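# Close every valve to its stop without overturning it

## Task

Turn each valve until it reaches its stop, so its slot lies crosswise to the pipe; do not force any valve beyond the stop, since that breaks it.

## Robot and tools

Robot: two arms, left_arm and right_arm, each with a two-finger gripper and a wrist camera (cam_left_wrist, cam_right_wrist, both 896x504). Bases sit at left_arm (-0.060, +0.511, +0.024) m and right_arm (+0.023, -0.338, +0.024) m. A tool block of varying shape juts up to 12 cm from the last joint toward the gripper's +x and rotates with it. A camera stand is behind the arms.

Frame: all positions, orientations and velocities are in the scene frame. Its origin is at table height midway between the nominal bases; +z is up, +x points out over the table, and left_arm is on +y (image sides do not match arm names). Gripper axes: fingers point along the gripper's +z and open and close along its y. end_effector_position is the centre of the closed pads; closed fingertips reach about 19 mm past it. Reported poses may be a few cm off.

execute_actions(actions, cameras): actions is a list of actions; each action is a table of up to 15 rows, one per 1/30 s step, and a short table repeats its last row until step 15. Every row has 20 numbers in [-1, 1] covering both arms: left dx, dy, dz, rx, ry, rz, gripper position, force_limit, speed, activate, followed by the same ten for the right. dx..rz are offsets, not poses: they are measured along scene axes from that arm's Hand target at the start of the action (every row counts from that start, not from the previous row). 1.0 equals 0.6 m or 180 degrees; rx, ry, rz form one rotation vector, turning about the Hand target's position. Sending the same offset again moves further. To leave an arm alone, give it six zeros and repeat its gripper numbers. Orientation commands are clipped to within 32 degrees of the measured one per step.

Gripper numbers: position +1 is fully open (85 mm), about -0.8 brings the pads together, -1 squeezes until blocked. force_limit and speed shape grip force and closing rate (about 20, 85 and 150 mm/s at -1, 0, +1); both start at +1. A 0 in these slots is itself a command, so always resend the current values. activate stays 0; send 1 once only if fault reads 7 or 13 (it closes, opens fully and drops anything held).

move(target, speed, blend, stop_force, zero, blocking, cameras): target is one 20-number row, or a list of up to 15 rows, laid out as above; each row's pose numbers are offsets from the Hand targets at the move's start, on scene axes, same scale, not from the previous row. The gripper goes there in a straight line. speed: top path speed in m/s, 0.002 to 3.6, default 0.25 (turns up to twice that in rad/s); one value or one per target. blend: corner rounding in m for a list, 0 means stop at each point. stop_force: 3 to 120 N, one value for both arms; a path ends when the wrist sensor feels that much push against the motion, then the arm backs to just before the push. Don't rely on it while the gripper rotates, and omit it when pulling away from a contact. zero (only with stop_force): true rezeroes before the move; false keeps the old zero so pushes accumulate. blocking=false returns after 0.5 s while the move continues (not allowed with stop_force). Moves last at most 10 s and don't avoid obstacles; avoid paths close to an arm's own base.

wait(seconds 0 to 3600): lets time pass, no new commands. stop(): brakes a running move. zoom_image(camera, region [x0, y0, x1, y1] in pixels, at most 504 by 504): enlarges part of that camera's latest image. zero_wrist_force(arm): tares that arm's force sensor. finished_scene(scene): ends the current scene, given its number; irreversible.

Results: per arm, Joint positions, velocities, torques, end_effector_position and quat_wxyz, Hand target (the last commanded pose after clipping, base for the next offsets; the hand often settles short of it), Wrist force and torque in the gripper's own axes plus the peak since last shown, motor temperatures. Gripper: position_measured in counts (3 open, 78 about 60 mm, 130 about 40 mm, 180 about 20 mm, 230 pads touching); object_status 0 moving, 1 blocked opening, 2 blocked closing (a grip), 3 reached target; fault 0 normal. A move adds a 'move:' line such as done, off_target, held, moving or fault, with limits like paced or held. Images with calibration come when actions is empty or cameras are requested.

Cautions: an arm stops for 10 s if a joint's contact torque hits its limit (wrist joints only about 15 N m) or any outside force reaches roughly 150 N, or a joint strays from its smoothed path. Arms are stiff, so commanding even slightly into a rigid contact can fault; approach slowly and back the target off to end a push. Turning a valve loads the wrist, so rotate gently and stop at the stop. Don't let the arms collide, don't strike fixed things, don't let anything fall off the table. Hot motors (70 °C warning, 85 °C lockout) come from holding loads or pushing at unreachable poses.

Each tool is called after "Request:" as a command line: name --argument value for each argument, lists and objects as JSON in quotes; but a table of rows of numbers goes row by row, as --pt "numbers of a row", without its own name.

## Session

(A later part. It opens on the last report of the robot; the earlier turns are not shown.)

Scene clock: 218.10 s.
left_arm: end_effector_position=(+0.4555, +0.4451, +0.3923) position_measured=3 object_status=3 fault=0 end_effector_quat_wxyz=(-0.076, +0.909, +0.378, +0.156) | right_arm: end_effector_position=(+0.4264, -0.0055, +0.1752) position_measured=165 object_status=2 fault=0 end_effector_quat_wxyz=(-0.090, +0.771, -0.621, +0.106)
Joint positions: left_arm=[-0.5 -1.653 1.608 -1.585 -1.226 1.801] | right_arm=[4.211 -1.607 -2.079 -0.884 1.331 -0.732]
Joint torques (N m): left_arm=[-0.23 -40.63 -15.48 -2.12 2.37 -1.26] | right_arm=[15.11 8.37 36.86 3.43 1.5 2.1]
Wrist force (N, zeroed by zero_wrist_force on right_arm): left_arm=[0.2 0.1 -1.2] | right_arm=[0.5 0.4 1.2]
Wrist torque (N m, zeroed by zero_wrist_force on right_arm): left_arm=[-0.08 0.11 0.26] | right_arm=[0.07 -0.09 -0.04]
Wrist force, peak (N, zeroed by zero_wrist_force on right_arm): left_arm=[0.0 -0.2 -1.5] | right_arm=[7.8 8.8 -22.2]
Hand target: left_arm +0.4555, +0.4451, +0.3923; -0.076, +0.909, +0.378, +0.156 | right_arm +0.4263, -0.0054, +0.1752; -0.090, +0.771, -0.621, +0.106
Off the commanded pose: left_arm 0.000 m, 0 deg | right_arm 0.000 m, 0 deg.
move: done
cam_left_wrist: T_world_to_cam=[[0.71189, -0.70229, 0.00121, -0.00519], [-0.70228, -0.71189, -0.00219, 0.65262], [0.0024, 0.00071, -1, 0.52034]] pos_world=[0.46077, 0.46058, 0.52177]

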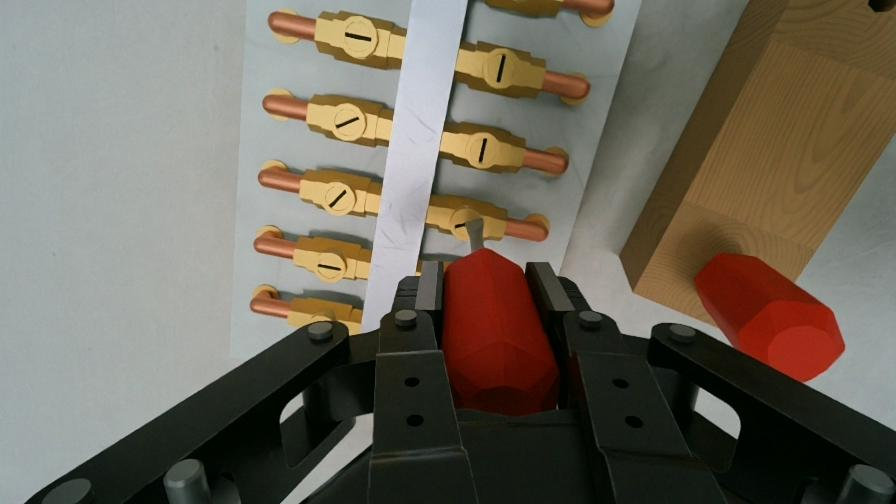

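Request:
move --pt "0 0 0 0 0 0 1 1 1 0 0.0077 -0.001 0.0032 0 0 0 -0.97 1 -1 0" --pt "0 0 0 0 0 0 1 1 1 0 -0.001 0.0108 0.0032 0 0 0 -0.97 1 -1 0" --speed 0.06 --cameras '["cam_left_wrist"]'

Request:
zoom_image --camera "cam_left_wrist" --region '[448, 200, 502, 242]'

Scene clock: 221.07 s.
left_arm: end_effector_position=(+0.4555, +0.4451, +0.3923) position_measured=3 object_status=3 fault=0 end_effector_quat_wxyz=(-0.076, +0.909, +0.378, +0.156) | right_arm: end_effector_position=(+0.4257, +0.0012, +0.1771) position_measured=165 object_status=2 fault=0 end_effector_quat_wxyz=(-0.089, +0.771, -0.621, +0.106) end_effector_velocity=(+0.001, -0.002, +0.000) end_effector_angular_velocity=(+0.000, +0.000, +0.001)
Joint positions: left_arm=[-0.5 -1.653 1.608 -1.585 -1.226 1.801] | right_arm=[4.22 -1.615 -2.065 -0.893 1.329 -0.724]
Joint velocities: left_arm=[within noise] | right_arm=[-0.004 0.001 0 0 0.001 -0.005]
Joint torques (N m): left_arm=[-0.78 -40.85 -15.51 -2.12 2.37 -1.09] | right_arm=[-10.67 19.21 24.37 5.21 -2.32 -2.08]
Wrist force (N, zeroed by zero_wrist_force on right_arm): left_arm=[0.1 -0.4 -1.4] | right_arm=[0.7 0.3 1.3]
Wrist torque (N m, zeroed by zero_wrist_force on right_arm): left_arm=[-0.15 0.11 0.26] | right_arm=[0.05 -0.09 -0.04]
Wrist force, peak (N, zeroed by zero_wrist_force on right_arm): left_arm=[-0.6 0.0 -1.6] | right_arm=[4.4 -1.1 1.8]
Hand target: left_arm +0.4555, +0.4451, +0.3923; -0.076, +0.909, +0.378, +0.156 | right_arm +0.4257, +0.0011, +0.1771; -0.090, +0.771, -0.621, +0.106
Off the commanded pose: left_arm 0.000 m, 0 deg | right_arm 0.000 m, 0 deg.
move: done
cam_left_wrist: T_world_to_cam=[[0.71189, -0.70229, 0.00121, -0.00519], [-0.70228, -0.71189, -0.00219, 0.65262], [0.0024, 0.00071, -1, 0.52034]] pos_world=[0.46077, 0.46058, 0.52177]

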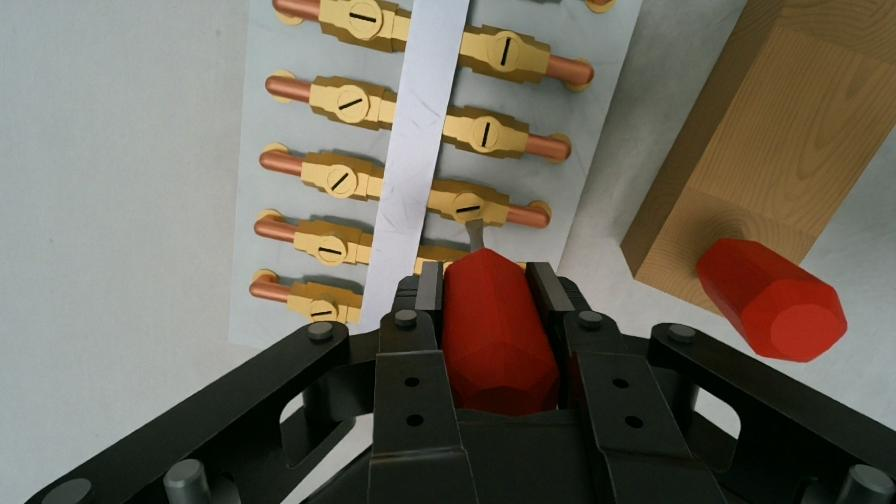

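Scaled by 9.333 from the camera's image (finer frame: 1280x720).

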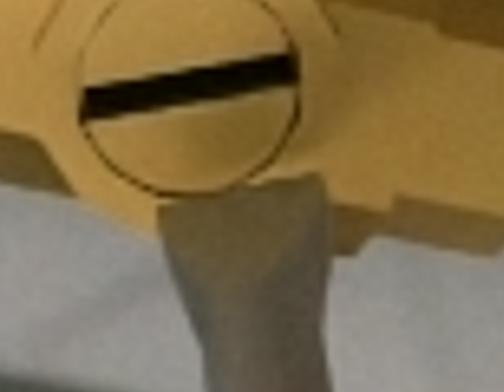

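Request:
move --pt "0 0 0 0 0 0 1 1 1 0 0.015 -0.0198 0.0017 0 0 0 -0.97 1 -1 0" --pt "0 0 0 0 0 0 1 1 1 0 0.0063 -0.0097 0.0017 0 0 0 -0.97 1 -1 0" --speed 0.06 --cameras '["cam_left_wrist"]'

Request:
zoom_image --camera "cam_left_wrist" --region '[448, 200, 502, 242]'

Scene clock: 224.37 s.
left_arm: end_effector_position=(+0.4555, +0.4451, +0.3923) position_measured=3 object_status=3 fault=0 end_effector_quat_wxyz=(-0.076, +0.909, +0.378, +0.156) | right_arm: end_effector_position=(+0.4294, -0.0047, +0.1781) position_measured=165 object_status=2 fault=0 end_effector_quat_wxyz=(-0.089, +0.771, -0.621, +0.106)
Joint positions: left_arm=[-0.5 -1.653 1.608 -1.585 -1.226 1.801] | right_arm=[4.206 -1.61 -2.068 -0.892 1.331 -0.737]
Joint torques (N m): left_arm=[-0.62 -40.84 -16.14 -2.22 2.3 -1.23] | right_arm=[-11.2 8.44 35.62 5.56 -1.87 -2.02]
Wrist force (N, zeroed by zero_wrist_force on right_arm): left_arm=[0.1 -0.2 -0.9] | right_arm=[0.5 0.7 0.8]
Wrist torque (N m, zeroed by zero_wrist_force on right_arm): left_arm=[-0.12 0.12 0.26] | right_arm=[0.11 -0.07 -0.03]
Wrist force, peak (N, zeroed by zero_wrist_force on right_arm): left_arm=[-0.2 -0.3 -1.6] | right_arm=[4.2 -0.9 1.8]
Hand target: left_arm +0.4555, +0.4451, +0.3923; -0.076, +0.909, +0.378, +0.156 | right_arm +0.4295, -0.0047, +0.1781; -0.090, +0.771, -0.621, +0.106
Off the commanded pose: left_arm 0.000 m, 0 deg | right_arm 0.000 m, 0 deg.
move: done
cam_left_wrist: T_world_to_cam=[[0.71189, -0.70229, 0.00121, -0.00519], [-0.70228, -0.71189, -0.00219, 0.65262], [0.0024, 0.00071, -1, 0.52034]] pos_world=[0.46077, 0.46058, 0.52177]

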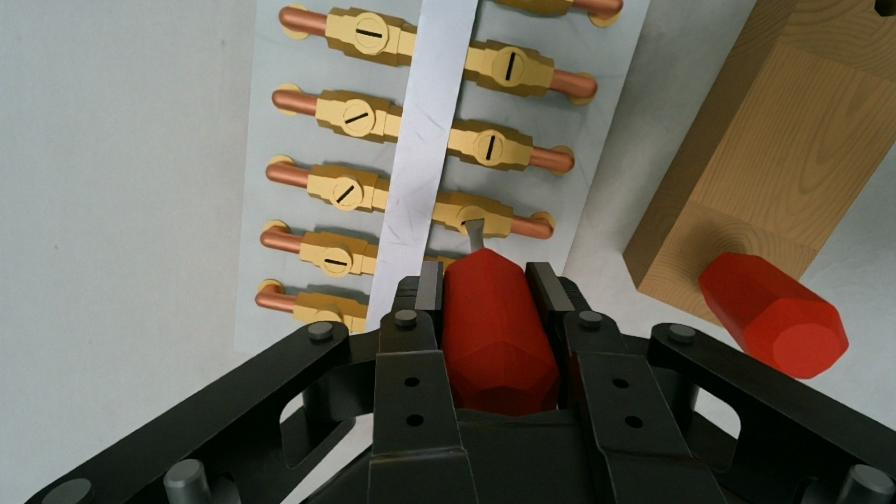

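Scaled by 9.333 from the camera's image (finer frame: 1280x720).

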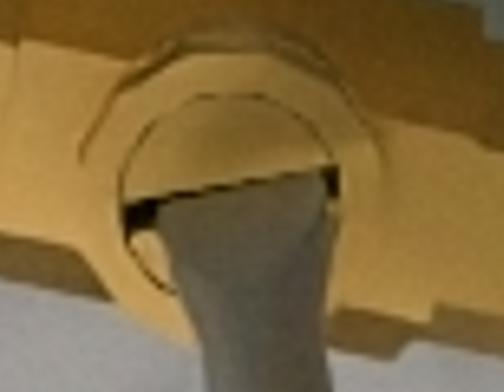

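Request:
move --target '[0,0,0,0,0,0,1,1,1,0,0.0056,0,-0.0170,0,0,0,-0.97,1,-1,0]' --speed 0.01 --stop_force 6 --cameras '["cam_left_wrist"]'

Request:
zoom_image --camera "cam_left_wrist" --region '[448, 200, 502, 242]'

Scene clock: 227.03 s.
left_arm: end_effector_position=(+0.4555, +0.4451, +0.3923) position_measured=3 object_status=3 fault=0 end_effector_quat_wxyz=(-0.076, +0.909, +0.378, +0.156) | right_arm: end_effector_position=(+0.4311, -0.0047, +0.1731) position_measured=165 object_status=2 fault=0 end_effector_quat_wxyz=(-0.090, +0.771, -0.621, +0.106)
Joint positions: left_arm=[-0.5 -1.653 1.608 -1.585 -1.226 1.801] | right_arm=[4.203 -1.62 -2.072 -0.876 1.332 -0.741]
Joint torques (N m): left_arm=[-0.61 -41.32 -16 -2.33 2.36 -1.15] | right_arm=[15.89 42.34 34.74 0.4 -3.32 2.03]
Wrist force (N, zeroed by zero_wrist_force on right_arm): left_arm=[0.0 0.1 -1.2] | right_arm=[0.9 0.9 -3.5]
Wrist torque (N m, zeroed by zero_wrist_force on right_arm): left_arm=[-0.06 0.14 0.26] | right_arm=[0.12 -0.03 -0.03]
Wrist force, peak (N, zeroed by zero_wrist_force on right_arm): left_arm=[0.3 -0.4 -1.6] | right_arm=[3.1 6.2 -18.1]
Hand target: left_arm +0.4555, +0.4451, +0.3923; -0.076, +0.909, +0.378, +0.156 | right_arm +0.4311, -0.0047, +0.1731; -0.090, +0.771, -0.621, +0.106 (not the last commanded pose)
Off the commanded pose: left_arm 0.000 m, 0 deg | right_arm 0.005 m, 0 deg.
move: contact (right_arm)
cam_left_wrist: T_world_to_cam=[[0.71189, -0.70229, 0.00121, -0.00519], [-0.70228, -0.71189, -0.00219, 0.65262], [0.0024, 0.00071, -1, 0.52034]] pos_world=[0.46077, 0.46058, 0.52177]

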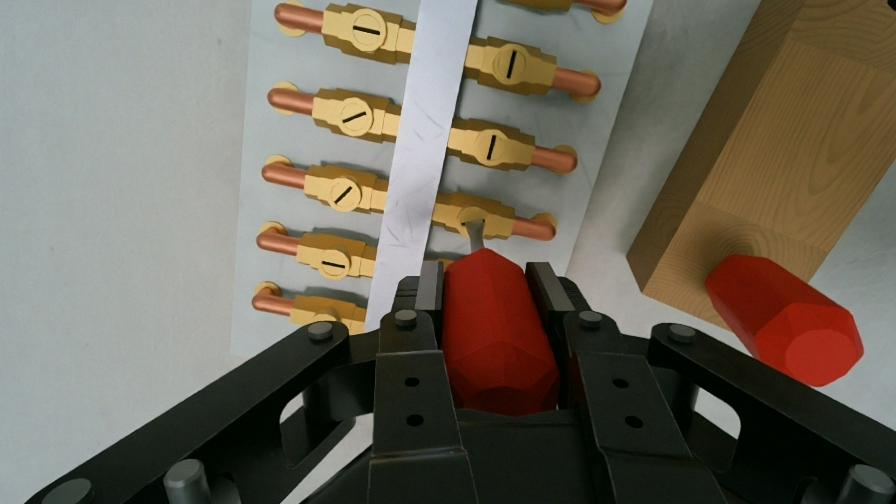

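Scaled by 9.333 from the camera's image (finer frame: 1280x720).

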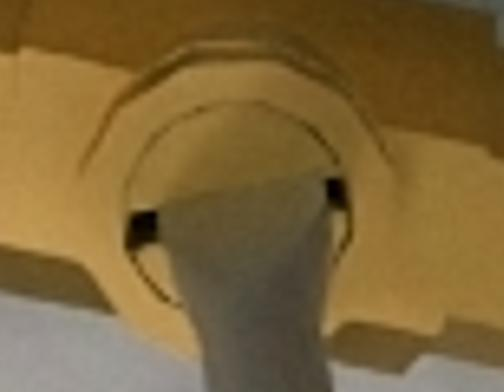

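Request:
move --target '[0,0,0,0,0,0,1,1,1,0,0,0.006,0,0,0,0,-0.97,1,-1,0]' --speed 0.005 --stop_force 6 --cameras '["cam_left_wrist"]'

Request:
zoom_image --camera "cam_left_wrist" --region '[448, 200, 502, 242]'

Scene clock: 230.60 s.
left_arm: end_effector_position=(+0.4555, +0.4451, +0.3923) position_measured=3 object_status=3 fault=0 end_effector_quat_wxyz=(-0.076, +0.909, +0.378, +0.156) | right_arm: end_effector_position=(+0.4311, -0.0010, +0.1731) position_measured=165 object_status=2 fault=0 end_effector_quat_wxyz=(-0.090, +0.771, -0.621, +0.106)
Joint positions: left_arm=[-0.5 -1.653 1.608 -1.585 -1.226 1.801] | right_arm=[4.207 -1.626 -2.066 -0.878 1.331 -0.737]
Joint torques (N m): left_arm=[-1.23 -41.43 -16.06 -2.26 2.31 -1.04] | right_arm=[6.97 21.2 26.01 1.71 -2.27 0.06]
Wrist force (N, zeroed by zero_wrist_force on right_arm): left_arm=[0.0 -0.1 -1.0] | right_arm=[3.7 1.1 0.6]
Wrist torque (N m, zeroed by zero_wrist_force on right_arm): left_arm=[-0.10 0.14 0.26] | right_arm=[0.02 0.17 -0.02]
Wrist force, peak (N, zeroed by zero_wrist_force on right_arm): left_arm=[0.0 0.0 -1.7] | right_arm=[3.9 1.4 0.5]
Hand target: left_arm +0.4555, +0.4451, +0.3923; -0.076, +0.909, +0.378, +0.156 | right_arm +0.4311, -0.0011, +0.1731; -0.090, +0.771, -0.621, +0.106
Off the commanded pose: left_arm 0.000 m, 0 deg | right_arm 0.000 m, 0 deg.
move: done
cam_left_wrist: T_world_to_cam=[[0.71189, -0.70229, 0.00121, -0.00519], [-0.70228, -0.71189, -0.00219, 0.65262], [0.0024, 0.00071, -1, 0.52034]] pos_world=[0.46077, 0.46058, 0.52177]

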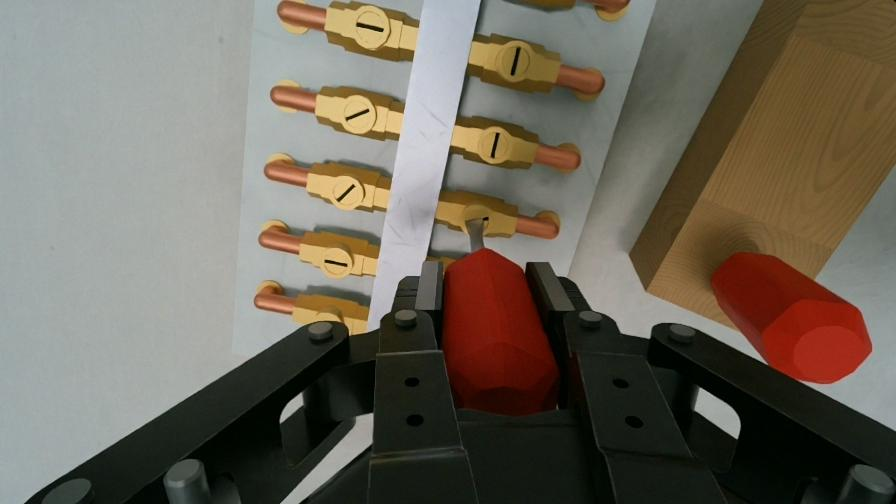

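Scaled by 9.333 from the camera's image (finer frame: 1280x720).

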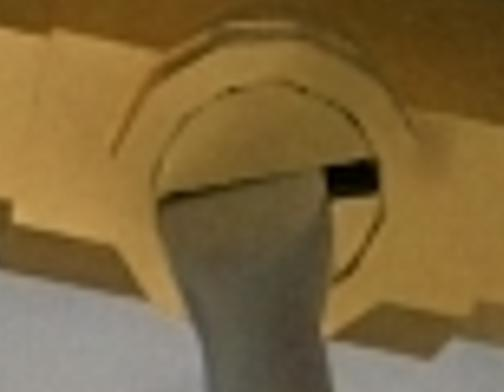

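Request:
move --target '[0,0,0,0,0,0,1,1,1,0,-0.0015,0,0,0,0,0,-0.97,1,-1,0]' --speed 0.02

Request:
move --target '[0,0,0,0,0,0,1,1,1,0,0.0024,0,-0.0096,0,0,0,-0.97,1,-1,0]' --speed 0.01 --stop_force 12 --cameras '["cam_left_wrist"]'

Request:
zoom_image --camera "cam_left_wrist" --region '[448, 200, 502, 242]'

Scene clock: 232.10 s.
left_arm: end_effector_position=(+0.4555, +0.4451, +0.3923) position_measured=3 object_status=3 fault=0 end_effector_quat_wxyz=(-0.076, +0.909, +0.378, +0.156) | right_arm: end_effector_position=(+0.4302, -0.0012, +0.1731) position_measured=165 object_status=2 fault=0 end_effector_quat_wxyz=(-0.090, +0.771, -0.621, +0.106)
Joint positions: left_arm=[-0.5 -1.653 1.608 -1.585 -1.226 1.801] | right_arm=[4.208 -1.624 -2.068 -0.878 1.331 -0.735]
Joint torques (N m): left_arm=[-1.51 -41.38 -15.82 -2.33 2.25 -1.14] | right_arm=[14.43 29.27 22.62 -0.14 -3.23 0.28]
Wrist force (N, zeroed by zero_wrist_force on right_arm): left_arm=[0.0 -0.1 -1.3] | right_arm=[-1.4 0.0 0.9]
Wrist torque (N m, zeroed by zero_wrist_force on right_arm): left_arm=[-0.08 0.13 0.27] | right_arm=[0.13 -0.17 -0.02]
Wrist force, peak (N, zeroed by zero_wrist_force on right_arm): left_arm=[0.2 -0.1 -1.6] | right_arm=[3.9 1.4 0.5]
Hand target: left_arm +0.4555, +0.4451, +0.3923; -0.076, +0.909, +0.378, +0.156 | right_arm +0.4302, -0.0011, +0.1731; -0.090, +0.771, -0.621, +0.106
Off the commanded pose: left_arm 0.000 m, 0 deg | right_arm 0.000 m, 0 deg.
move: done

Scene clock: 233.47 s.
left_arm: end_effector_position=(+0.4555, +0.4451, +0.3923) position_measured=3 object_status=3 fault=0 end_effector_quat_wxyz=(-0.076, +0.909, +0.378, +0.156) | right_arm: end_effector_position=(+0.4307, -0.0010, +0.1714) position_measured=165 object_status=2 fault=0 end_effector_quat_wxyz=(-0.090, +0.771, -0.621, +0.106)
Joint positions: left_arm=[-0.5 -1.653 1.608 -1.585 -1.226 1.801] | right_arm=[4.208 -1.628 -2.069 -0.873 1.331 -0.736]
Joint torques (N m): left_arm=[-1.29 -41 -16.29 -2.35 2.29 -1.09] | right_arm=[15.56 42.46 35.56 0.46 -1.6 2.11]
Wrist force (N, zeroed by zero_wrist_force on right_arm): left_arm=[0.2 0.1 -1.2] | right_arm=[3.2 -1.1 -3.5]
Wrist torque (N m, zeroed by zero_wrist_force on right_arm): left_arm=[-0.06 0.11 0.26] | right_arm=[0.27 0.08 0.13]
Wrist force, peak (N, zeroed by zero_wrist_force on right_arm): left_arm=[0.1 -0.2 -1.6] | right_arm=[6.3 3.0 -18.7]
Hand target: left_arm +0.4555, +0.4451, +0.3923; -0.076, +0.909, +0.378, +0.156 | right_arm +0.4307, -0.0010, +0.1714; -0.090, +0.771, -0.621, +0.106 (not the last commanded pose)
Off the commanded pose: left_arm 0.000 m, 0 deg | right_arm 0.004 m, 0 deg.
move: contact (right_arm)
cam_left_wrist: T_world_to_cam=[[0.71189, -0.70229, 0.00121, -0.00519], [-0.70228, -0.71189, -0.00219, 0.65262], [0.0024, 0.00071, -1, 0.52034]] pos_world=[0.46077, 0.46058, 0.52177]

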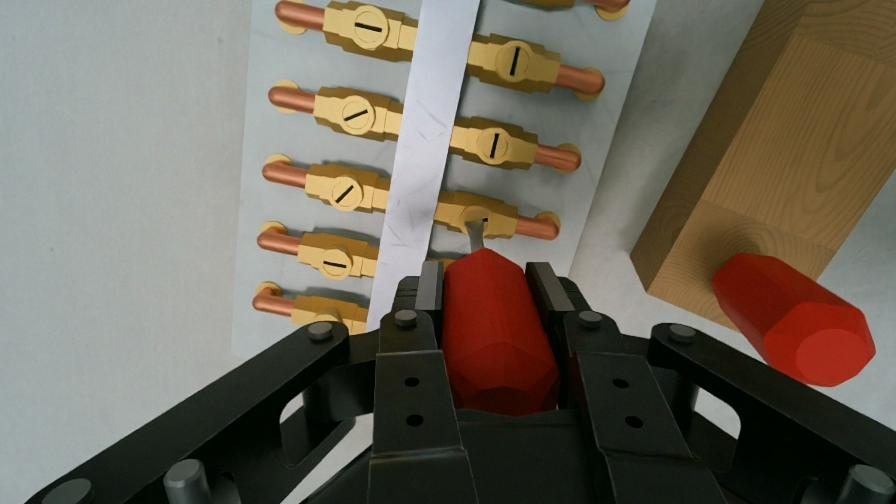

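Scaled by 9.333 from the camera's image (finer frame: 1280x720).

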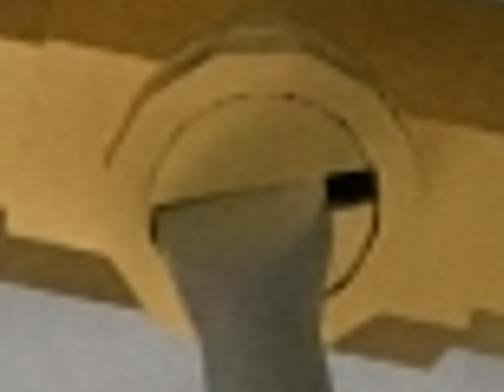

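Request:
move --pt "0 0 0 0 0 0 1 1 1 0 -0.0015 -0.0003 -0.0013 0 0 0 -0.97 1 -1 0" --pt "0 0 0 0 0 0 1 1 1 0 -0.0028 -0.0015 -0.0013 -0.1001 -0.002 0.35 -0.97 1 -1 0" --speed 0.25 --cameras '["cam_left_wrist"]'

Request:
zoom_image --camera "cam_left_wrist" --region '[434, 190, 514, 260]'

Scene clock: 237.47 s.
left_arm: end_effector_position=(+0.4555, +0.4451, +0.3923) position_measured=3 object_status=3 fault=0 end_effector_quat_wxyz=(-0.076, +0.909, +0.378, +0.156) | right_arm: end_effector_position=(+0.4289, -0.0018, +0.1706) position_measured=165 object_status=2 fault=0 end_effector_quat_wxyz=(-0.018, +0.985, -0.105, +0.137)
Joint positions: left_arm=[-0.5 -1.653 1.608 -1.585 -1.226 1.801] | right_arm=[4.21 -1.625 -2.074 -0.872 1.331 -1.877]
Joint torques (N m): left_arm=[-1.57 -41.21 -16.29 -2.4 2.23 -0.91] | right_arm=[-11.42 39.5 3.97 3.31 1.17 -2.07]
Wrist force (N, zeroed by zero_wrist_force on right_arm): left_arm=[0.1 0.4 -1.1] | right_arm=[3.3 -3.7 -3.9]
Wrist torque (N m, zeroed by zero_wrist_force on right_arm): left_arm=[-0.02 0.12 0.26] | right_arm=[0.68 0.02 0.29]
Wrist force, peak (N, zeroed by zero_wrist_force on right_arm): left_arm=[0.0 -0.1 -1.6] | right_arm=[-0.1 -4.4 -15.8]
Hand target: left_arm +0.4555, +0.4451, +0.3923; -0.076, +0.909, +0.378, +0.156 | right_arm +0.4290, -0.0019, +0.1707; -0.018, +0.985, -0.105, +0.137
Off the commanded pose: left_arm 0.000 m, 0 deg | right_arm 0.000 m, 0 deg.
move: done
cam_left_wrist: T_world_to_cam=[[0.71189, -0.70229, 0.00121, -0.00519], [-0.70228, -0.71189, -0.00219, 0.65262], [0.0024, 0.00071, -1, 0.52034]] pos_world=[0.46077, 0.46058, 0.52177]

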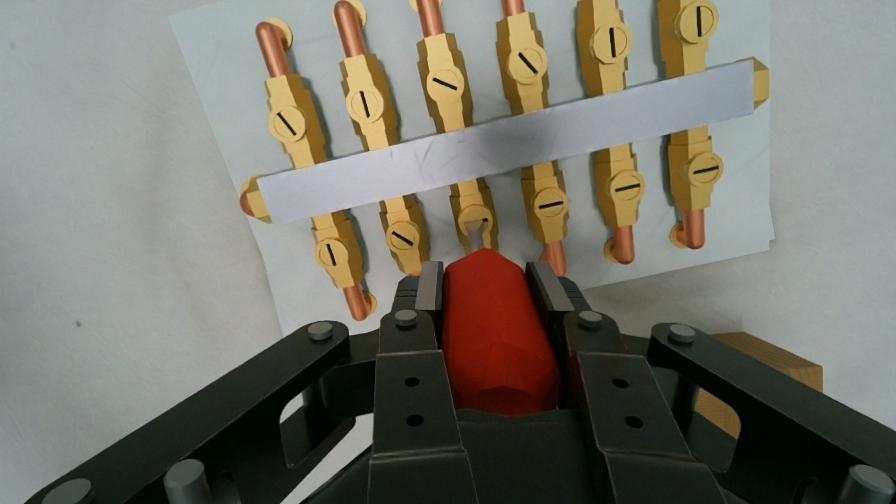

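Scaled by 6.300 from the camera's image (finer frame: 1280x720).

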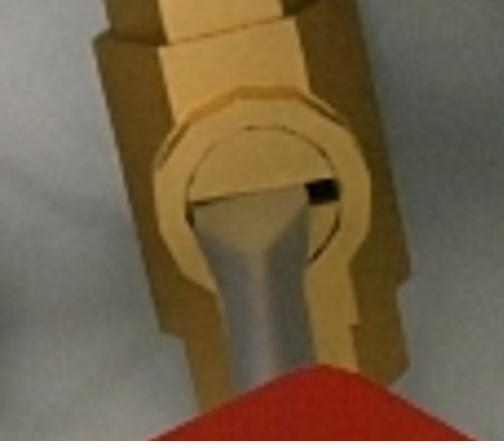

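Good. Drive to the stop.

Request:
move --target '[0,0,0,0,0,0,1,1,1,0,0,0,0,-0.0061,-0.0001,0.0214,-0.97,1,-1,0]' --speed 0.05

Request:
move --target '[0,0,0,0,0,0,1,1,1,0,0,0,0,-0.0023,0,0.008,-0.97,1,-1,0]' --speed 0.05 --cameras '["cam_left_wrist"]'

Request:
zoom_image --camera "cam_left_wrist" --region '[300, 180, 520, 290]'

Scene clock: 239.13 s.
left_arm: end_effector_position=(+0.4555, +0.4451, +0.3923) position_measured=3 object_status=3 fault=0 end_effector_quat_wxyz=(-0.076, +0.909, +0.378, +0.156) | right_arm: end_effector_position=(+0.4290, -0.0019, +0.1706) position_measured=165 object_status=2 fault=0 end_effector_quat_wxyz=(-0.013, +0.988, -0.071, +0.138)
Joint positions: left_arm=[-0.5 -1.653 1.608 -1.585 -1.226 1.801] | right_arm=[4.21 -1.625 -2.074 -0.872 1.331 -1.947]
Joint torques (N m): left_arm=[-2.11 -40.84 -16.29 -2.37 2.37 -1] | right_arm=[-10.72 31.45 20.77 -1.25 -0.16 1.57]
Wrist force (N, zeroed by zero_wrist_force on right_arm): left_arm=[0.3 -0.1 -1.3] | right_arm=[3.4 -1.5 -6.5]
Wrist torque (N m, zeroed by zero_wrist_force on right_arm): left_arm=[-0.11 0.08 0.26] | right_arm=[0.58 -0.06 1.08]
Wrist force, peak (N, zeroed by zero_wrist_force on right_arm): left_arm=[-0.1 0.0 -1.5] | right_arm=[3.3 -1.9 -6.5]
Hand target: left_arm +0.4555, +0.4451, +0.3923; -0.076, +0.909, +0.378, +0.156 | right_arm +0.4290, -0.0019, +0.1707; -0.013, +0.988, -0.071, +0.138
Off the commanded pose: left_arm 0.000 m, 0 deg | right_arm 0.000 m, 0 deg.
move: done

Scene clock: 239.70 s.
left_arm: end_effector_position=(+0.4555, +0.4451, +0.3923) position_measured=3 object_status=3 fault=0 end_effector_quat_wxyz=(-0.076, +0.909, +0.378, +0.156) | right_arm: end_effector_position=(+0.4290, -0.0019, +0.1707) position_measured=165 object_status=2 fault=0 end_effector_quat_wxyz=(-0.011, +0.989, -0.058, +0.138) end_effector_velocity=(+0.000, +0.000, +0.000) end_effector_angular_velocity=(+0.003, +0.000, -0.004)
Joint positions: left_arm=[-0.5 -1.653 1.608 -1.585 -1.226 1.801] | right_arm=[4.21 -1.625 -2.074 -0.873 1.331 -1.974]
Joint velocities: left_arm=[within noise] | right_arm=[0 0 0 0 0.001 0.005]
Joint torques (N m): left_arm=[-1.71 -41.01 -16.71 -2.39 2.27 -0.91] | right_arm=[-10.78 16.52 30.85 -0.73 1.99 0.72]
Wrist force (N, zeroed by zero_wrist_force on right_arm): left_arm=[-0.1 -0.1 -1.3] | right_arm=[2.9 -2.2 -5.1]
Wrist torque (N m, zeroed by zero_wrist_force on right_arm): left_arm=[-0.09 0.15 0.26] | right_arm=[0.55 -0.06 2.01]
Wrist force, peak (N, zeroed by zero_wrist_force on right_arm): left_arm=[0.2 0.0 -1.5] | right_arm=[4.1 -1.2 -6.7]
Hand target: left_arm +0.4555, +0.4451, +0.3923; -0.076, +0.909, +0.378, +0.156 | right_arm +0.4290, -0.0019, +0.1707; -0.011, +0.989, -0.058, +0.138
Off the commanded pose: left_arm 0.000 m, 0 deg | right_arm 0.000 m, 0 deg.
move: done
cam_left_wrist: T_world_to_cam=[[0.71189, -0.70229, 0.00121, -0.00519], [-0.70228, -0.71189, -0.00219, 0.65262], [0.0024, 0.00071, -1, 0.52034]] pos_world=[0.46077, 0.46058, 0.52177]

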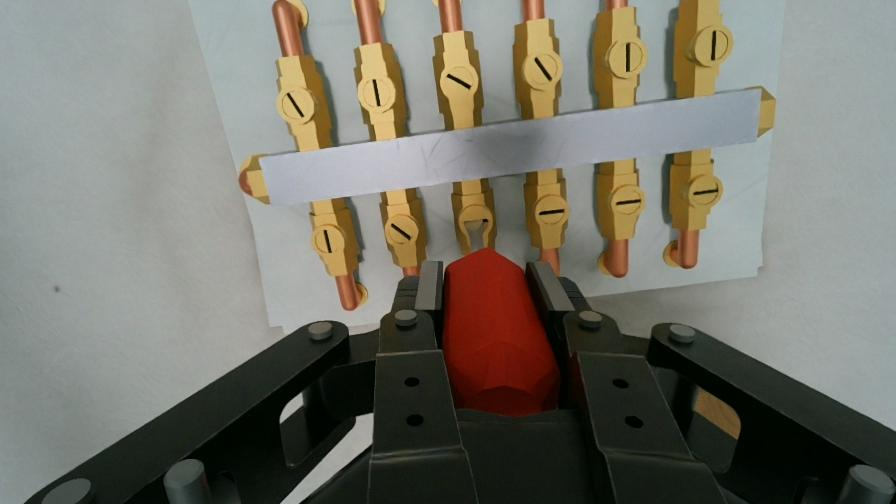

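Scaled by 2.291 from the camera's image (finer frame: 1280x720).

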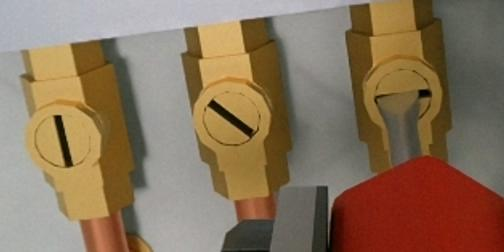

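Request:
move --pt "0 0 0 0 0 0 1 1 1 0 0 0 0 0.0038 0.0001 -0.0134 -0.97 1 -1 0" --pt "0 0 0 0 0 0 1 1 1 0 -0.0055 0 0.0192 0.0038 0.0001 -0.0134 -0.97 1 -1 0" --pt "0 0 0 0 0 0 1 1 1 0 0.0043 0.0522 0.0142 0.0817 0.0016 -0.2858 -0.97 1 -1 0" --pt "0 0 0 0 0 0 1 1 1 0 -0.0047 0.0607 0.0108 0.0817 0.0016 -0.2858 -0.97 1 -1 0" --speed 0.2 --cameras '["cam_left_wrist"]'

Request:
zoom_image --camera "cam_left_wrist" --region '[448, 200, 502, 242]'

Scene clock: 247.47 s.
left_arm: end_effector_position=(+0.4555, +0.4451, +0.3923) position_measured=3 object_status=3 fault=0 end_effector_quat_wxyz=(-0.076, +0.909, +0.378, +0.156) | right_arm: end_effector_position=(+0.4261, +0.0346, +0.1770) position_measured=165 object_status=2 fault=0 end_effector_quat_wxyz=(-0.072, +0.857, -0.496, +0.118)
Joint positions: left_arm=[-0.5 -1.653 1.608 -1.585 -1.226 1.801] | right_arm=[4.251 -1.671 -2.001 -0.908 1.325 -0.997]
Joint torques (N m): left_arm=[-1.75 -41.31 -16.67 -2.49 2.24 -0.91] | right_arm=[-10.7 28.65 13.14 6.19 -1.2 -1.93]
Wrist force (N, zeroed by zero_wrist_force on right_arm): left_arm=[0.1 0.0 -1.1] | right_arm=[0.3 -0.7 1.1]
Wrist torque (N m, zeroed by zero_wrist_force on right_arm): left_arm=[-0.08 0.12 0.26] | right_arm=[-0.09 -0.06 -0.03]
Wrist force, peak (N, zeroed by zero_wrist_force on right_arm): left_arm=[-0.1 0.0 -1.6] | right_arm=[6.4 -14.0 25.0]
Hand target: left_arm +0.4555, +0.4451, +0.3923; -0.076, +0.909, +0.378, +0.156 | right_arm +0.4262, +0.0346, +0.1771; -0.072, +0.857, -0.497, +0.118
Off the commanded pose: left_arm 0.000 m, 0 deg | right_arm 0.000 m, 0 deg.
move: done
cam_left_wrist: T_world_to_cam=[[0.71189, -0.70229, 0.00121, -0.00519], [-0.70228, -0.71189, -0.00219, 0.65262], [0.0024, 0.00071, -1, 0.52034]] pos_world=[0.46077, 0.46058, 0.52177]

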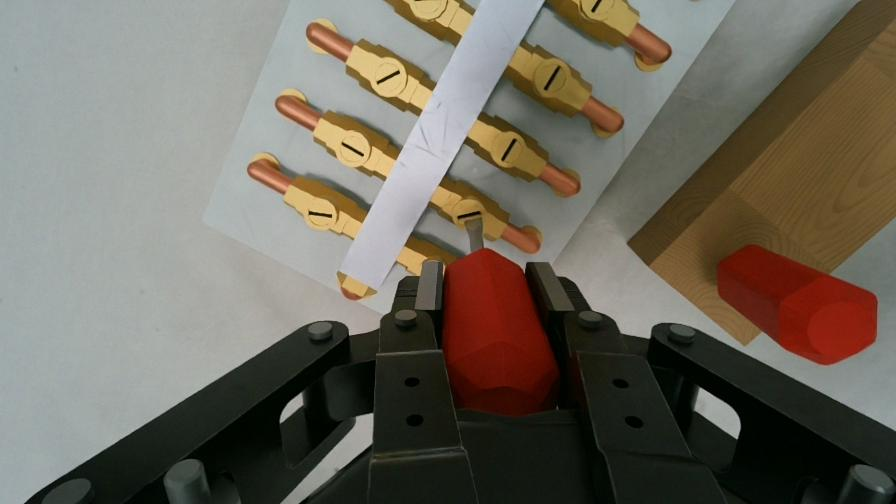

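Scaled by 9.333 from the camera's image (finer frame: 1280x720).

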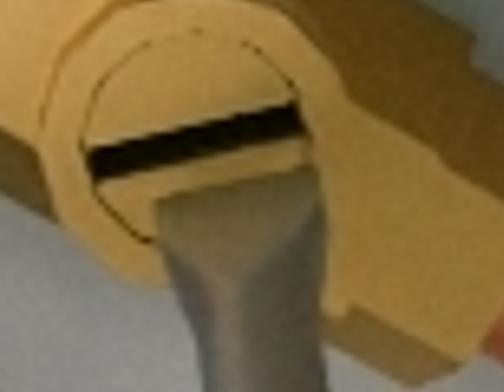

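Request:
move --pt "0 0 0 0 0 0 1 1 1 0 0.0137 -0.0113 0.0017 0 0 0 -0.97 1 -1 0" --pt "0 0 0 0 0 0 1 1 1 0 0.0057 -0.0028 0.0017 0 0 0 -0.97 1 -1 0" --speed 0.06

Request:
move --target '[0,0,0,0,0,0,1,1,1,0,0.0046,0,-0.0160,0,0,0,-0.97,1,-1,0]' --speed 0.01 --stop_force 5 --cameras '["cam_left_wrist"]'

Request:
zoom_image --camera "cam_left_wrist" --region '[448, 200, 502, 242]'

Scene clock: 250.27 s.
left_arm: end_effector_position=(+0.4555, +0.4451, +0.3923) position_measured=3 object_status=3 fault=0 end_effector_quat_wxyz=(-0.076, +0.909, +0.378, +0.156) | right_arm: end_effector_position=(+0.4295, +0.0330, +0.1782) position_measured=165 object_status=2 fault=0 end_effector_quat_wxyz=(-0.072, +0.857, -0.496, +0.118) end_effector_velocity=(+0.001, -0.001, +0.000) end_effector_angular_velocity=(-0.001, +0.000, +0.002)
Joint positions: left_arm=[-0.5 -1.653 1.608 -1.585 -1.226 1.801] | right_arm=[4.243 -1.673 -1.997 -0.909 1.326 -1.005]
Joint velocities: left_arm=[within noise] | right_arm=[-0.003 0.001 0 0 0 -0.005]
Joint torques (N m): left_arm=[-1.95 -40.93 -16.75 -2.52 2.21 -0.81] | right_arm=[-10.89 12.59 29.38 4.17 -2.2 -1.95]
Wrist force (N, zeroed by zero_wrist_force on right_arm): left_arm=[-0.2 0.1 -1.4] | right_arm=[0.2 -0.7 1.2]
Wrist torque (N m, zeroed by zero_wrist_force on right_arm): left_arm=[-0.07 0.16 0.26] | right_arm=[-0.09 -0.05 0.05]
Wrist force, peak (N, zeroed by zero_wrist_force on right_arm): left_arm=[-0.1 -0.4 -1.5] | right_arm=[3.0 -1.2 1.6]
Hand target: left_arm +0.4555, +0.4451, +0.3923; -0.076, +0.909, +0.378, +0.156 | right_arm +0.4296, +0.0329, +0.1782; -0.072, +0.857, -0.497, +0.118
Off the commanded pose: left_arm 0.000 m, 0 deg | right_arm 0.000 m, 0 deg.
move: done

Scene clock: 251.97 s.
left_arm: end_effector_position=(+0.4555, +0.4451, +0.3923) position_measured=3 object_status=3 fault=0 end_effector_quat_wxyz=(-0.076, +0.909, +0.378, +0.156) | right_arm: end_effector_position=(+0.4308, +0.0329, +0.1739) position_measured=165 object_status=2 fault=0 end_effector_quat_wxyz=(-0.072, +0.857, -0.497, +0.118)
Joint positions: left_arm=[-0.5 -1.653 1.608 -1.585 -1.226 1.801] | right_arm=[4.241 -1.68 -2.001 -0.897 1.327 -1.008]
Joint torques (N m): left_arm=[-2.48 -41.27 -16.59 -2.52 2.2 -0.76] | right_arm=[15.62 48.54 35.75 0.87 -2.48 2.1]
Wrist force (N, zeroed by zero_wrist_force on right_arm): left_arm=[0.1 0.0 -1.3] | right_arm=[0.9 -1.0 -0.1]
Wrist torque (N m, zeroed by zero_wrist_force on right_arm): left_arm=[-0.09 0.11 0.26] | right_arm=[-0.04 -0.03 0.06]
Wrist force, peak (N, zeroed by zero_wrist_force on right_arm): left_arm=[0.1 0.0 -1.6] | right_arm=[3.0 3.6 -12.6]
Hand target: left_arm +0.4555, +0.4451, +0.3923; -0.076, +0.909, +0.378, +0.156 | right_arm +0.4308, +0.0329, +0.1739; -0.072, +0.857, -0.497, +0.118 (not the last commanded pose)
Off the commanded pose: left_arm 0.000 m, 0 deg | right_arm 0.006 m, 0 deg.
move: contact (right_arm)
cam_left_wrist: T_world_to_cam=[[0.71189, -0.70229, 0.00121, -0.00519], [-0.70228, -0.71189, -0.00219, 0.65262], [0.0024, 0.00071, -1, 0.52034]] pos_world=[0.46077, 0.46058, 0.52177]

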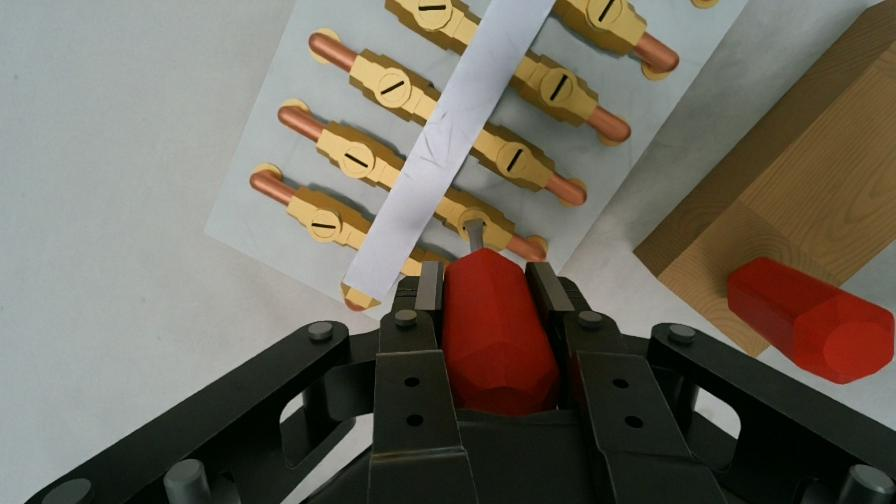

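Scaled by 9.333 from the camera's image (finer frame: 1280x720).

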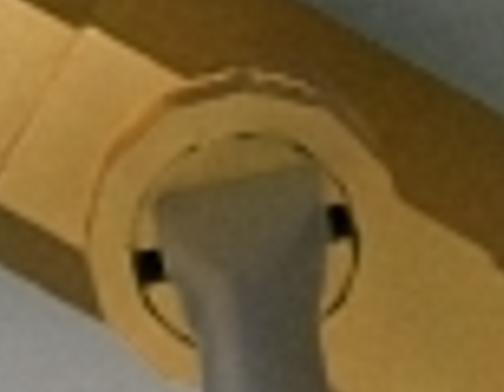

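Request:
move --target '[0,0,0,0,0,0,1,1,1,0,-0.004,0.0072,-0.0013,0,0,0,-0.97,1,-1,0]' --speed 0.006 --stop_force 7 --cameras '["cam_left_wrist"]'

Request:
zoom_image --camera "cam_left_wrist" --region '[448, 200, 502, 242]'

Scene clock: 255.70 s.
left_arm: end_effector_position=(+0.4555, +0.4451, +0.3923) position_measured=3 object_status=3 fault=0 end_effector_quat_wxyz=(-0.076, +0.909, +0.378, +0.156) | right_arm: end_effector_position=(+0.4291, +0.0360, +0.1734) position_measured=165 object_status=2 fault=0 end_effector_quat_wxyz=(-0.072, +0.857, -0.497, +0.118)
Joint positions: left_arm=[-0.5 -1.653 1.608 -1.585 -1.226 1.801] | right_arm=[4.247 -1.683 -1.999 -0.897 1.326 -1.001]
Joint torques (N m): left_arm=[-2.83 -41.21 -16.21 -2.51 2.18 -0.76] | right_arm=[-11.06 32.58 3.89 5.83 1.31 -1.98]
Wrist force (N, zeroed by zero_wrist_force on right_arm): left_arm=[0.1 -0.3 -1.1] | right_arm=[8.0 11.1 -28.8]
Wrist torque (N m, zeroed by zero_wrist_force on right_arm): left_arm=[-0.12 0.12 0.27] | right_arm=[-1.10 0.48 0.00]
Wrist force, peak (N, zeroed by zero_wrist_force on right_arm): left_arm=[0.0 -0.3 -1.7] | right_arm=[8.6 12.4 -31.1]
Hand target: left_arm +0.4555, +0.4451, +0.3923; -0.076, +0.909, +0.378, +0.156 | right_arm +0.4291, +0.0360, +0.1734; -0.072, +0.857, -0.497, +0.118 (not the last commanded pose)
Off the commanded pose: left_arm 0.000 m, 0 deg | right_arm 0.001 m, 0 deg.
move: contact (right_arm)
cam_left_wrist: T_world_to_cam=[[0.71189, -0.70229, 0.00121, -0.00519], [-0.70228, -0.71189, -0.00219, 0.65262], [0.0024, 0.00071, -1, 0.52034]] pos_world=[0.46077, 0.46058, 0.52177]

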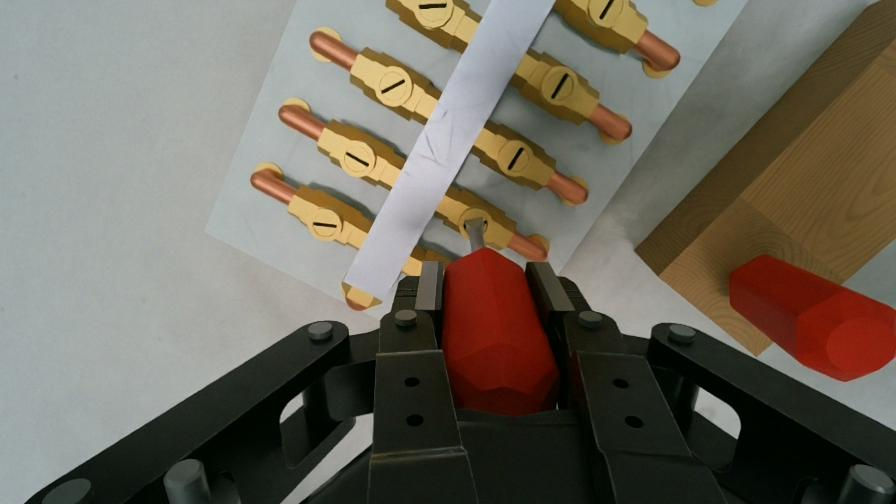

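Scaled by 9.333 from the camera's image (finer frame: 1280x720).

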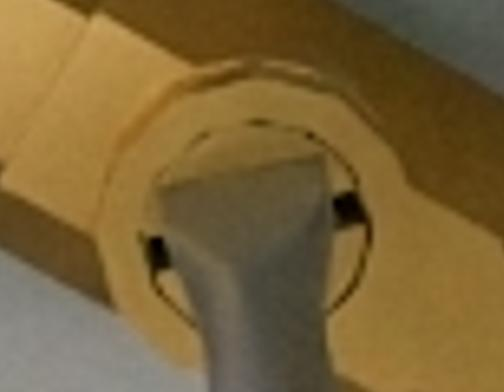

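Request:
move --target '[0,0,0,0,0,0,1,1,1,0,-0.0009,0.0012,0.0026,0,0,0,-0.97,1,-1,0]' --speed 0.03 --cameras '["cam_left_wrist"]'

Request:
zoom_image --camera "cam_left_wrist" --region '[448, 200, 502, 242]'

Scene clock: 257.50 s.
left_arm: end_effector_position=(+0.4555, +0.4451, +0.3923) position_measured=3 object_status=3 fault=0 end_effector_quat_wxyz=(-0.076, +0.909, +0.378, +0.156) | right_arm: end_effector_position=(+0.4285, +0.0367, +0.1749) position_measured=165 object_status=2 fault=0 end_effector_quat_wxyz=(-0.072, +0.857, -0.497, +0.118)
Joint positions: left_arm=[-0.5 -1.653 1.608 -1.585 -1.226 1.801] | right_arm=[4.249 -1.682 -1.996 -0.902 1.326 -1]
Joint torques (N m): left_arm=[-2.84 -41.34 -16.88 -2.63 2.16 -0.63] | right_arm=[15.54 45.95 34.71 6.33 -3.36 0.64]
Wrist force (N, zeroed by zero_wrist_force on right_arm): left_arm=[-0.3 0.2 -1.4] | right_arm=[0.6 -0.9 0.2]
Wrist torque (N m, zeroed by zero_wrist_force on right_arm): left_arm=[-0.05 0.18 0.26] | right_arm=[-0.12 -0.11 -0.03]
Wrist force, peak (N, zeroed by zero_wrist_force on right_arm): left_arm=[0.2 0.0 -1.6] | right_arm=[7.9 11.3 -29.2]
Hand target: left_arm +0.4555, +0.4451, +0.3923; -0.076, +0.909, +0.378, +0.156 | right_arm +0.4285, +0.0368, +0.1750; -0.072, +0.857, -0.497, +0.118
Off the commanded pose: left_arm 0.000 m, 0 deg | right_arm 0.000 m, 0 deg.
move: done
cam_left_wrist: T_world_to_cam=[[0.71189, -0.70229, 0.00121, -0.00519], [-0.70228, -0.71189, -0.00219, 0.65262], [0.0024, 0.00071, -1, 0.52034]] pos_world=[0.46077, 0.46058, 0.52177]

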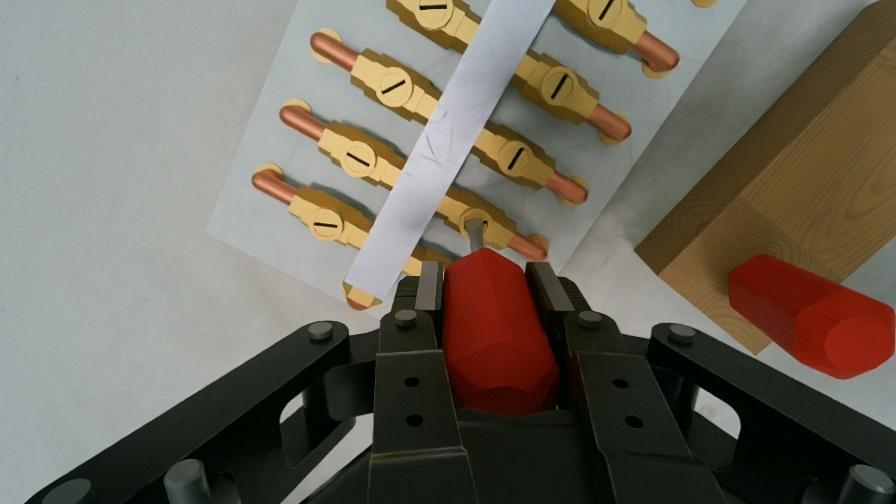

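Scaled by 9.333 from the camera's image (finer frame: 1280x720).

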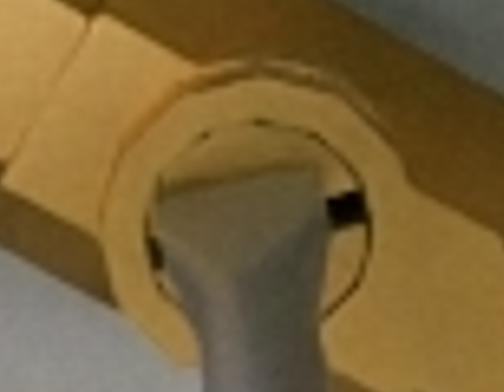

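Request:
move --target '[0,0,0,0,0,0,1,1,1,0,-0.0024,0.0043,-0.0006,0,0,0,-0.97,1,-1,0]' --speed 0.03 --cameras '["cam_left_wrist"]'

Request:
zoom_image --camera "cam_left_wrist" --region '[448, 200, 502, 242]'

Scene clock: 258.83 s.
left_arm: end_effector_position=(+0.4555, +0.4451, +0.3923) position_measured=3 object_status=3 fault=0 end_effector_quat_wxyz=(-0.076, +0.909, +0.378, +0.156) | right_arm: end_effector_position=(+0.4270, +0.0395, +0.1747) position_measured=165 object_status=2 fault=0 end_effector_quat_wxyz=(-0.073, +0.857, -0.496, +0.118)
Joint positions: left_arm=[-0.5 -1.653 1.608 -1.585 -1.226 1.801] | right_arm=[4.254 -1.684 -1.994 -0.903 1.325 -0.994]
Joint torques (N m): left_arm=[-2.43 -40.96 -16.3 -2.54 2.18 -0.72] | right_arm=[-11.47 10.79 21.01 0.17 -1.63 -1.99]
Wrist force (N, zeroed by zero_wrist_force on right_arm): left_arm=[0.2 0.0 -1.3] | right_arm=[0.6 -1.0 0.4]
Wrist torque (N m, zeroed by zero_wrist_force on right_arm): left_arm=[-0.08 0.11 0.26] | right_arm=[-0.14 -0.09 -0.03]
Wrist force, peak (N, zeroed by zero_wrist_force on right_arm): left_arm=[0.2 -0.2 -1.7] | right_arm=[1.0 -1.0 0.3]
Hand target: left_arm +0.4555, +0.4451, +0.3923; -0.076, +0.909, +0.378, +0.156 | right_arm +0.4271, +0.0393, +0.1746; -0.072, +0.857, -0.497, +0.118
Off the commanded pose: left_arm 0.000 m, 0 deg | right_arm 0.000 m, 0 deg.
move: done
cam_left_wrist: T_world_to_cam=[[0.71189, -0.70229, 0.00121, -0.00519], [-0.70228, -0.71189, -0.00219, 0.65262], [0.0024, 0.00071, -1, 0.52034]] pos_world=[0.46077, 0.46058, 0.52177]

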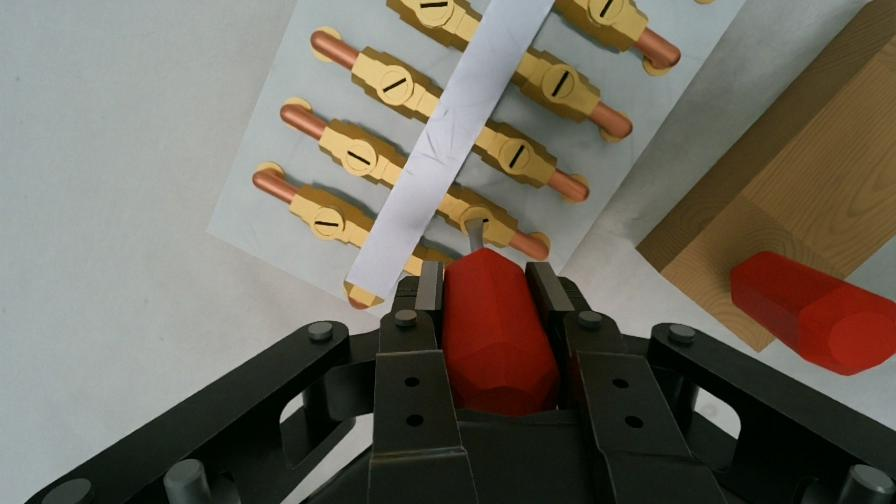

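Scaled by 9.333 from the camera's image (finer frame: 1280x720).

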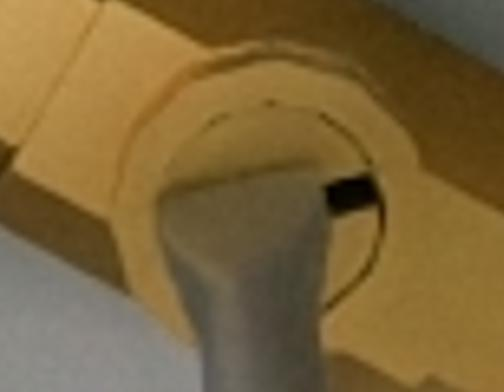

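Request:
move --target '[0,0,0,0,0,0,1,1,1,0,-0.0025,0.0013,-0.0007,0,0,0,-0.97,1,-1,0]' --speed 0.03 --cameras '["cam_left_wrist"]'

Request:
zoom_image --camera "cam_left_wrist" --region '[448, 200, 502, 242]'

Scene clock: 260.10 s.
left_arm: end_effector_position=(+0.4555, +0.4451, +0.3923) position_measured=3 object_status=3 fault=0 end_effector_quat_wxyz=(-0.076, +0.909, +0.378, +0.156) | right_arm: end_effector_position=(+0.4255, +0.0401, +0.1741) position_measured=165 object_status=2 fault=0 end_effector_quat_wxyz=(-0.072, +0.857, -0.497, +0.118)
Joint positions: left_arm=[-0.5 -1.653 1.608 -1.585 -1.226 1.801] | right_arm=[4.258 -1.684 -1.995 -0.903 1.324 -0.991]
Joint torques (N m): left_arm=[-2.78 -41.26 -16.86 -2.51 2.23 -0.62] | right_arm=[-2.02 49.6 23.12 6.4 -3.43 -2]
Wrist force (N, zeroed by zero_wrist_force on right_arm): left_arm=[0.0 0.1 -1.1] | right_arm=[0.5 -1.0 0.5]
Wrist torque (N m, zeroed by zero_wrist_force on right_arm): left_arm=[-0.07 0.12 0.26] | right_arm=[-0.14 -0.08 -0.02]
Wrist force, peak (N, zeroed by zero_wrist_force on right_arm): left_arm=[0.3 -0.1 -1.6] | right_arm=[1.8 -1.3 0.3]
Hand target: left_arm +0.4555, +0.4451, +0.3923; -0.076, +0.909, +0.378, +0.156 | right_arm +0.4256, +0.0401, +0.1742; -0.072, +0.857, -0.497, +0.118
Off the commanded pose: left_arm 0.000 m, 0 deg | right_arm 0.000 m, 0 deg.
move: done
cam_left_wrist: T_world_to_cam=[[0.71189, -0.70229, 0.00121, -0.00519], [-0.70228, -0.71189, -0.00219, 0.65262], [0.0024, 0.00071, -1, 0.52034]] pos_world=[0.46077, 0.46058, 0.52177]

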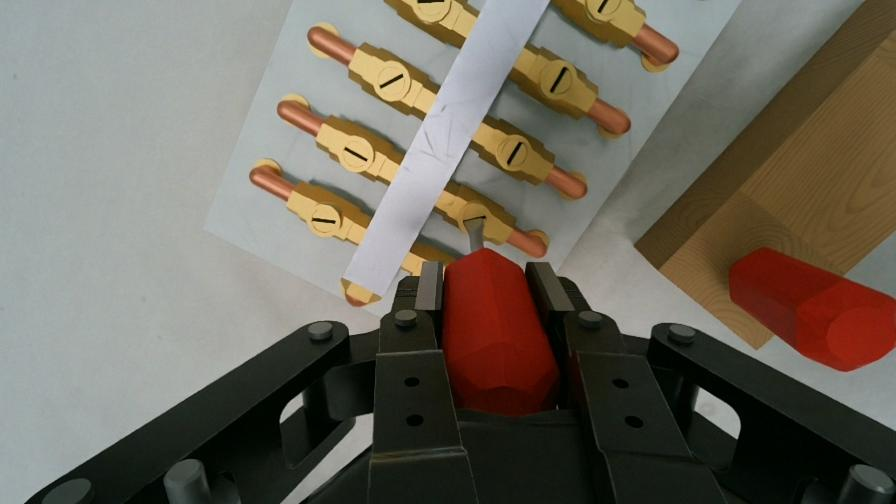

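Scaled by 9.333 from the camera's image (finer frame: 1280x720).

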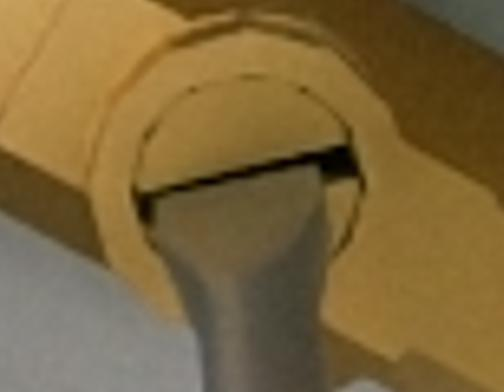

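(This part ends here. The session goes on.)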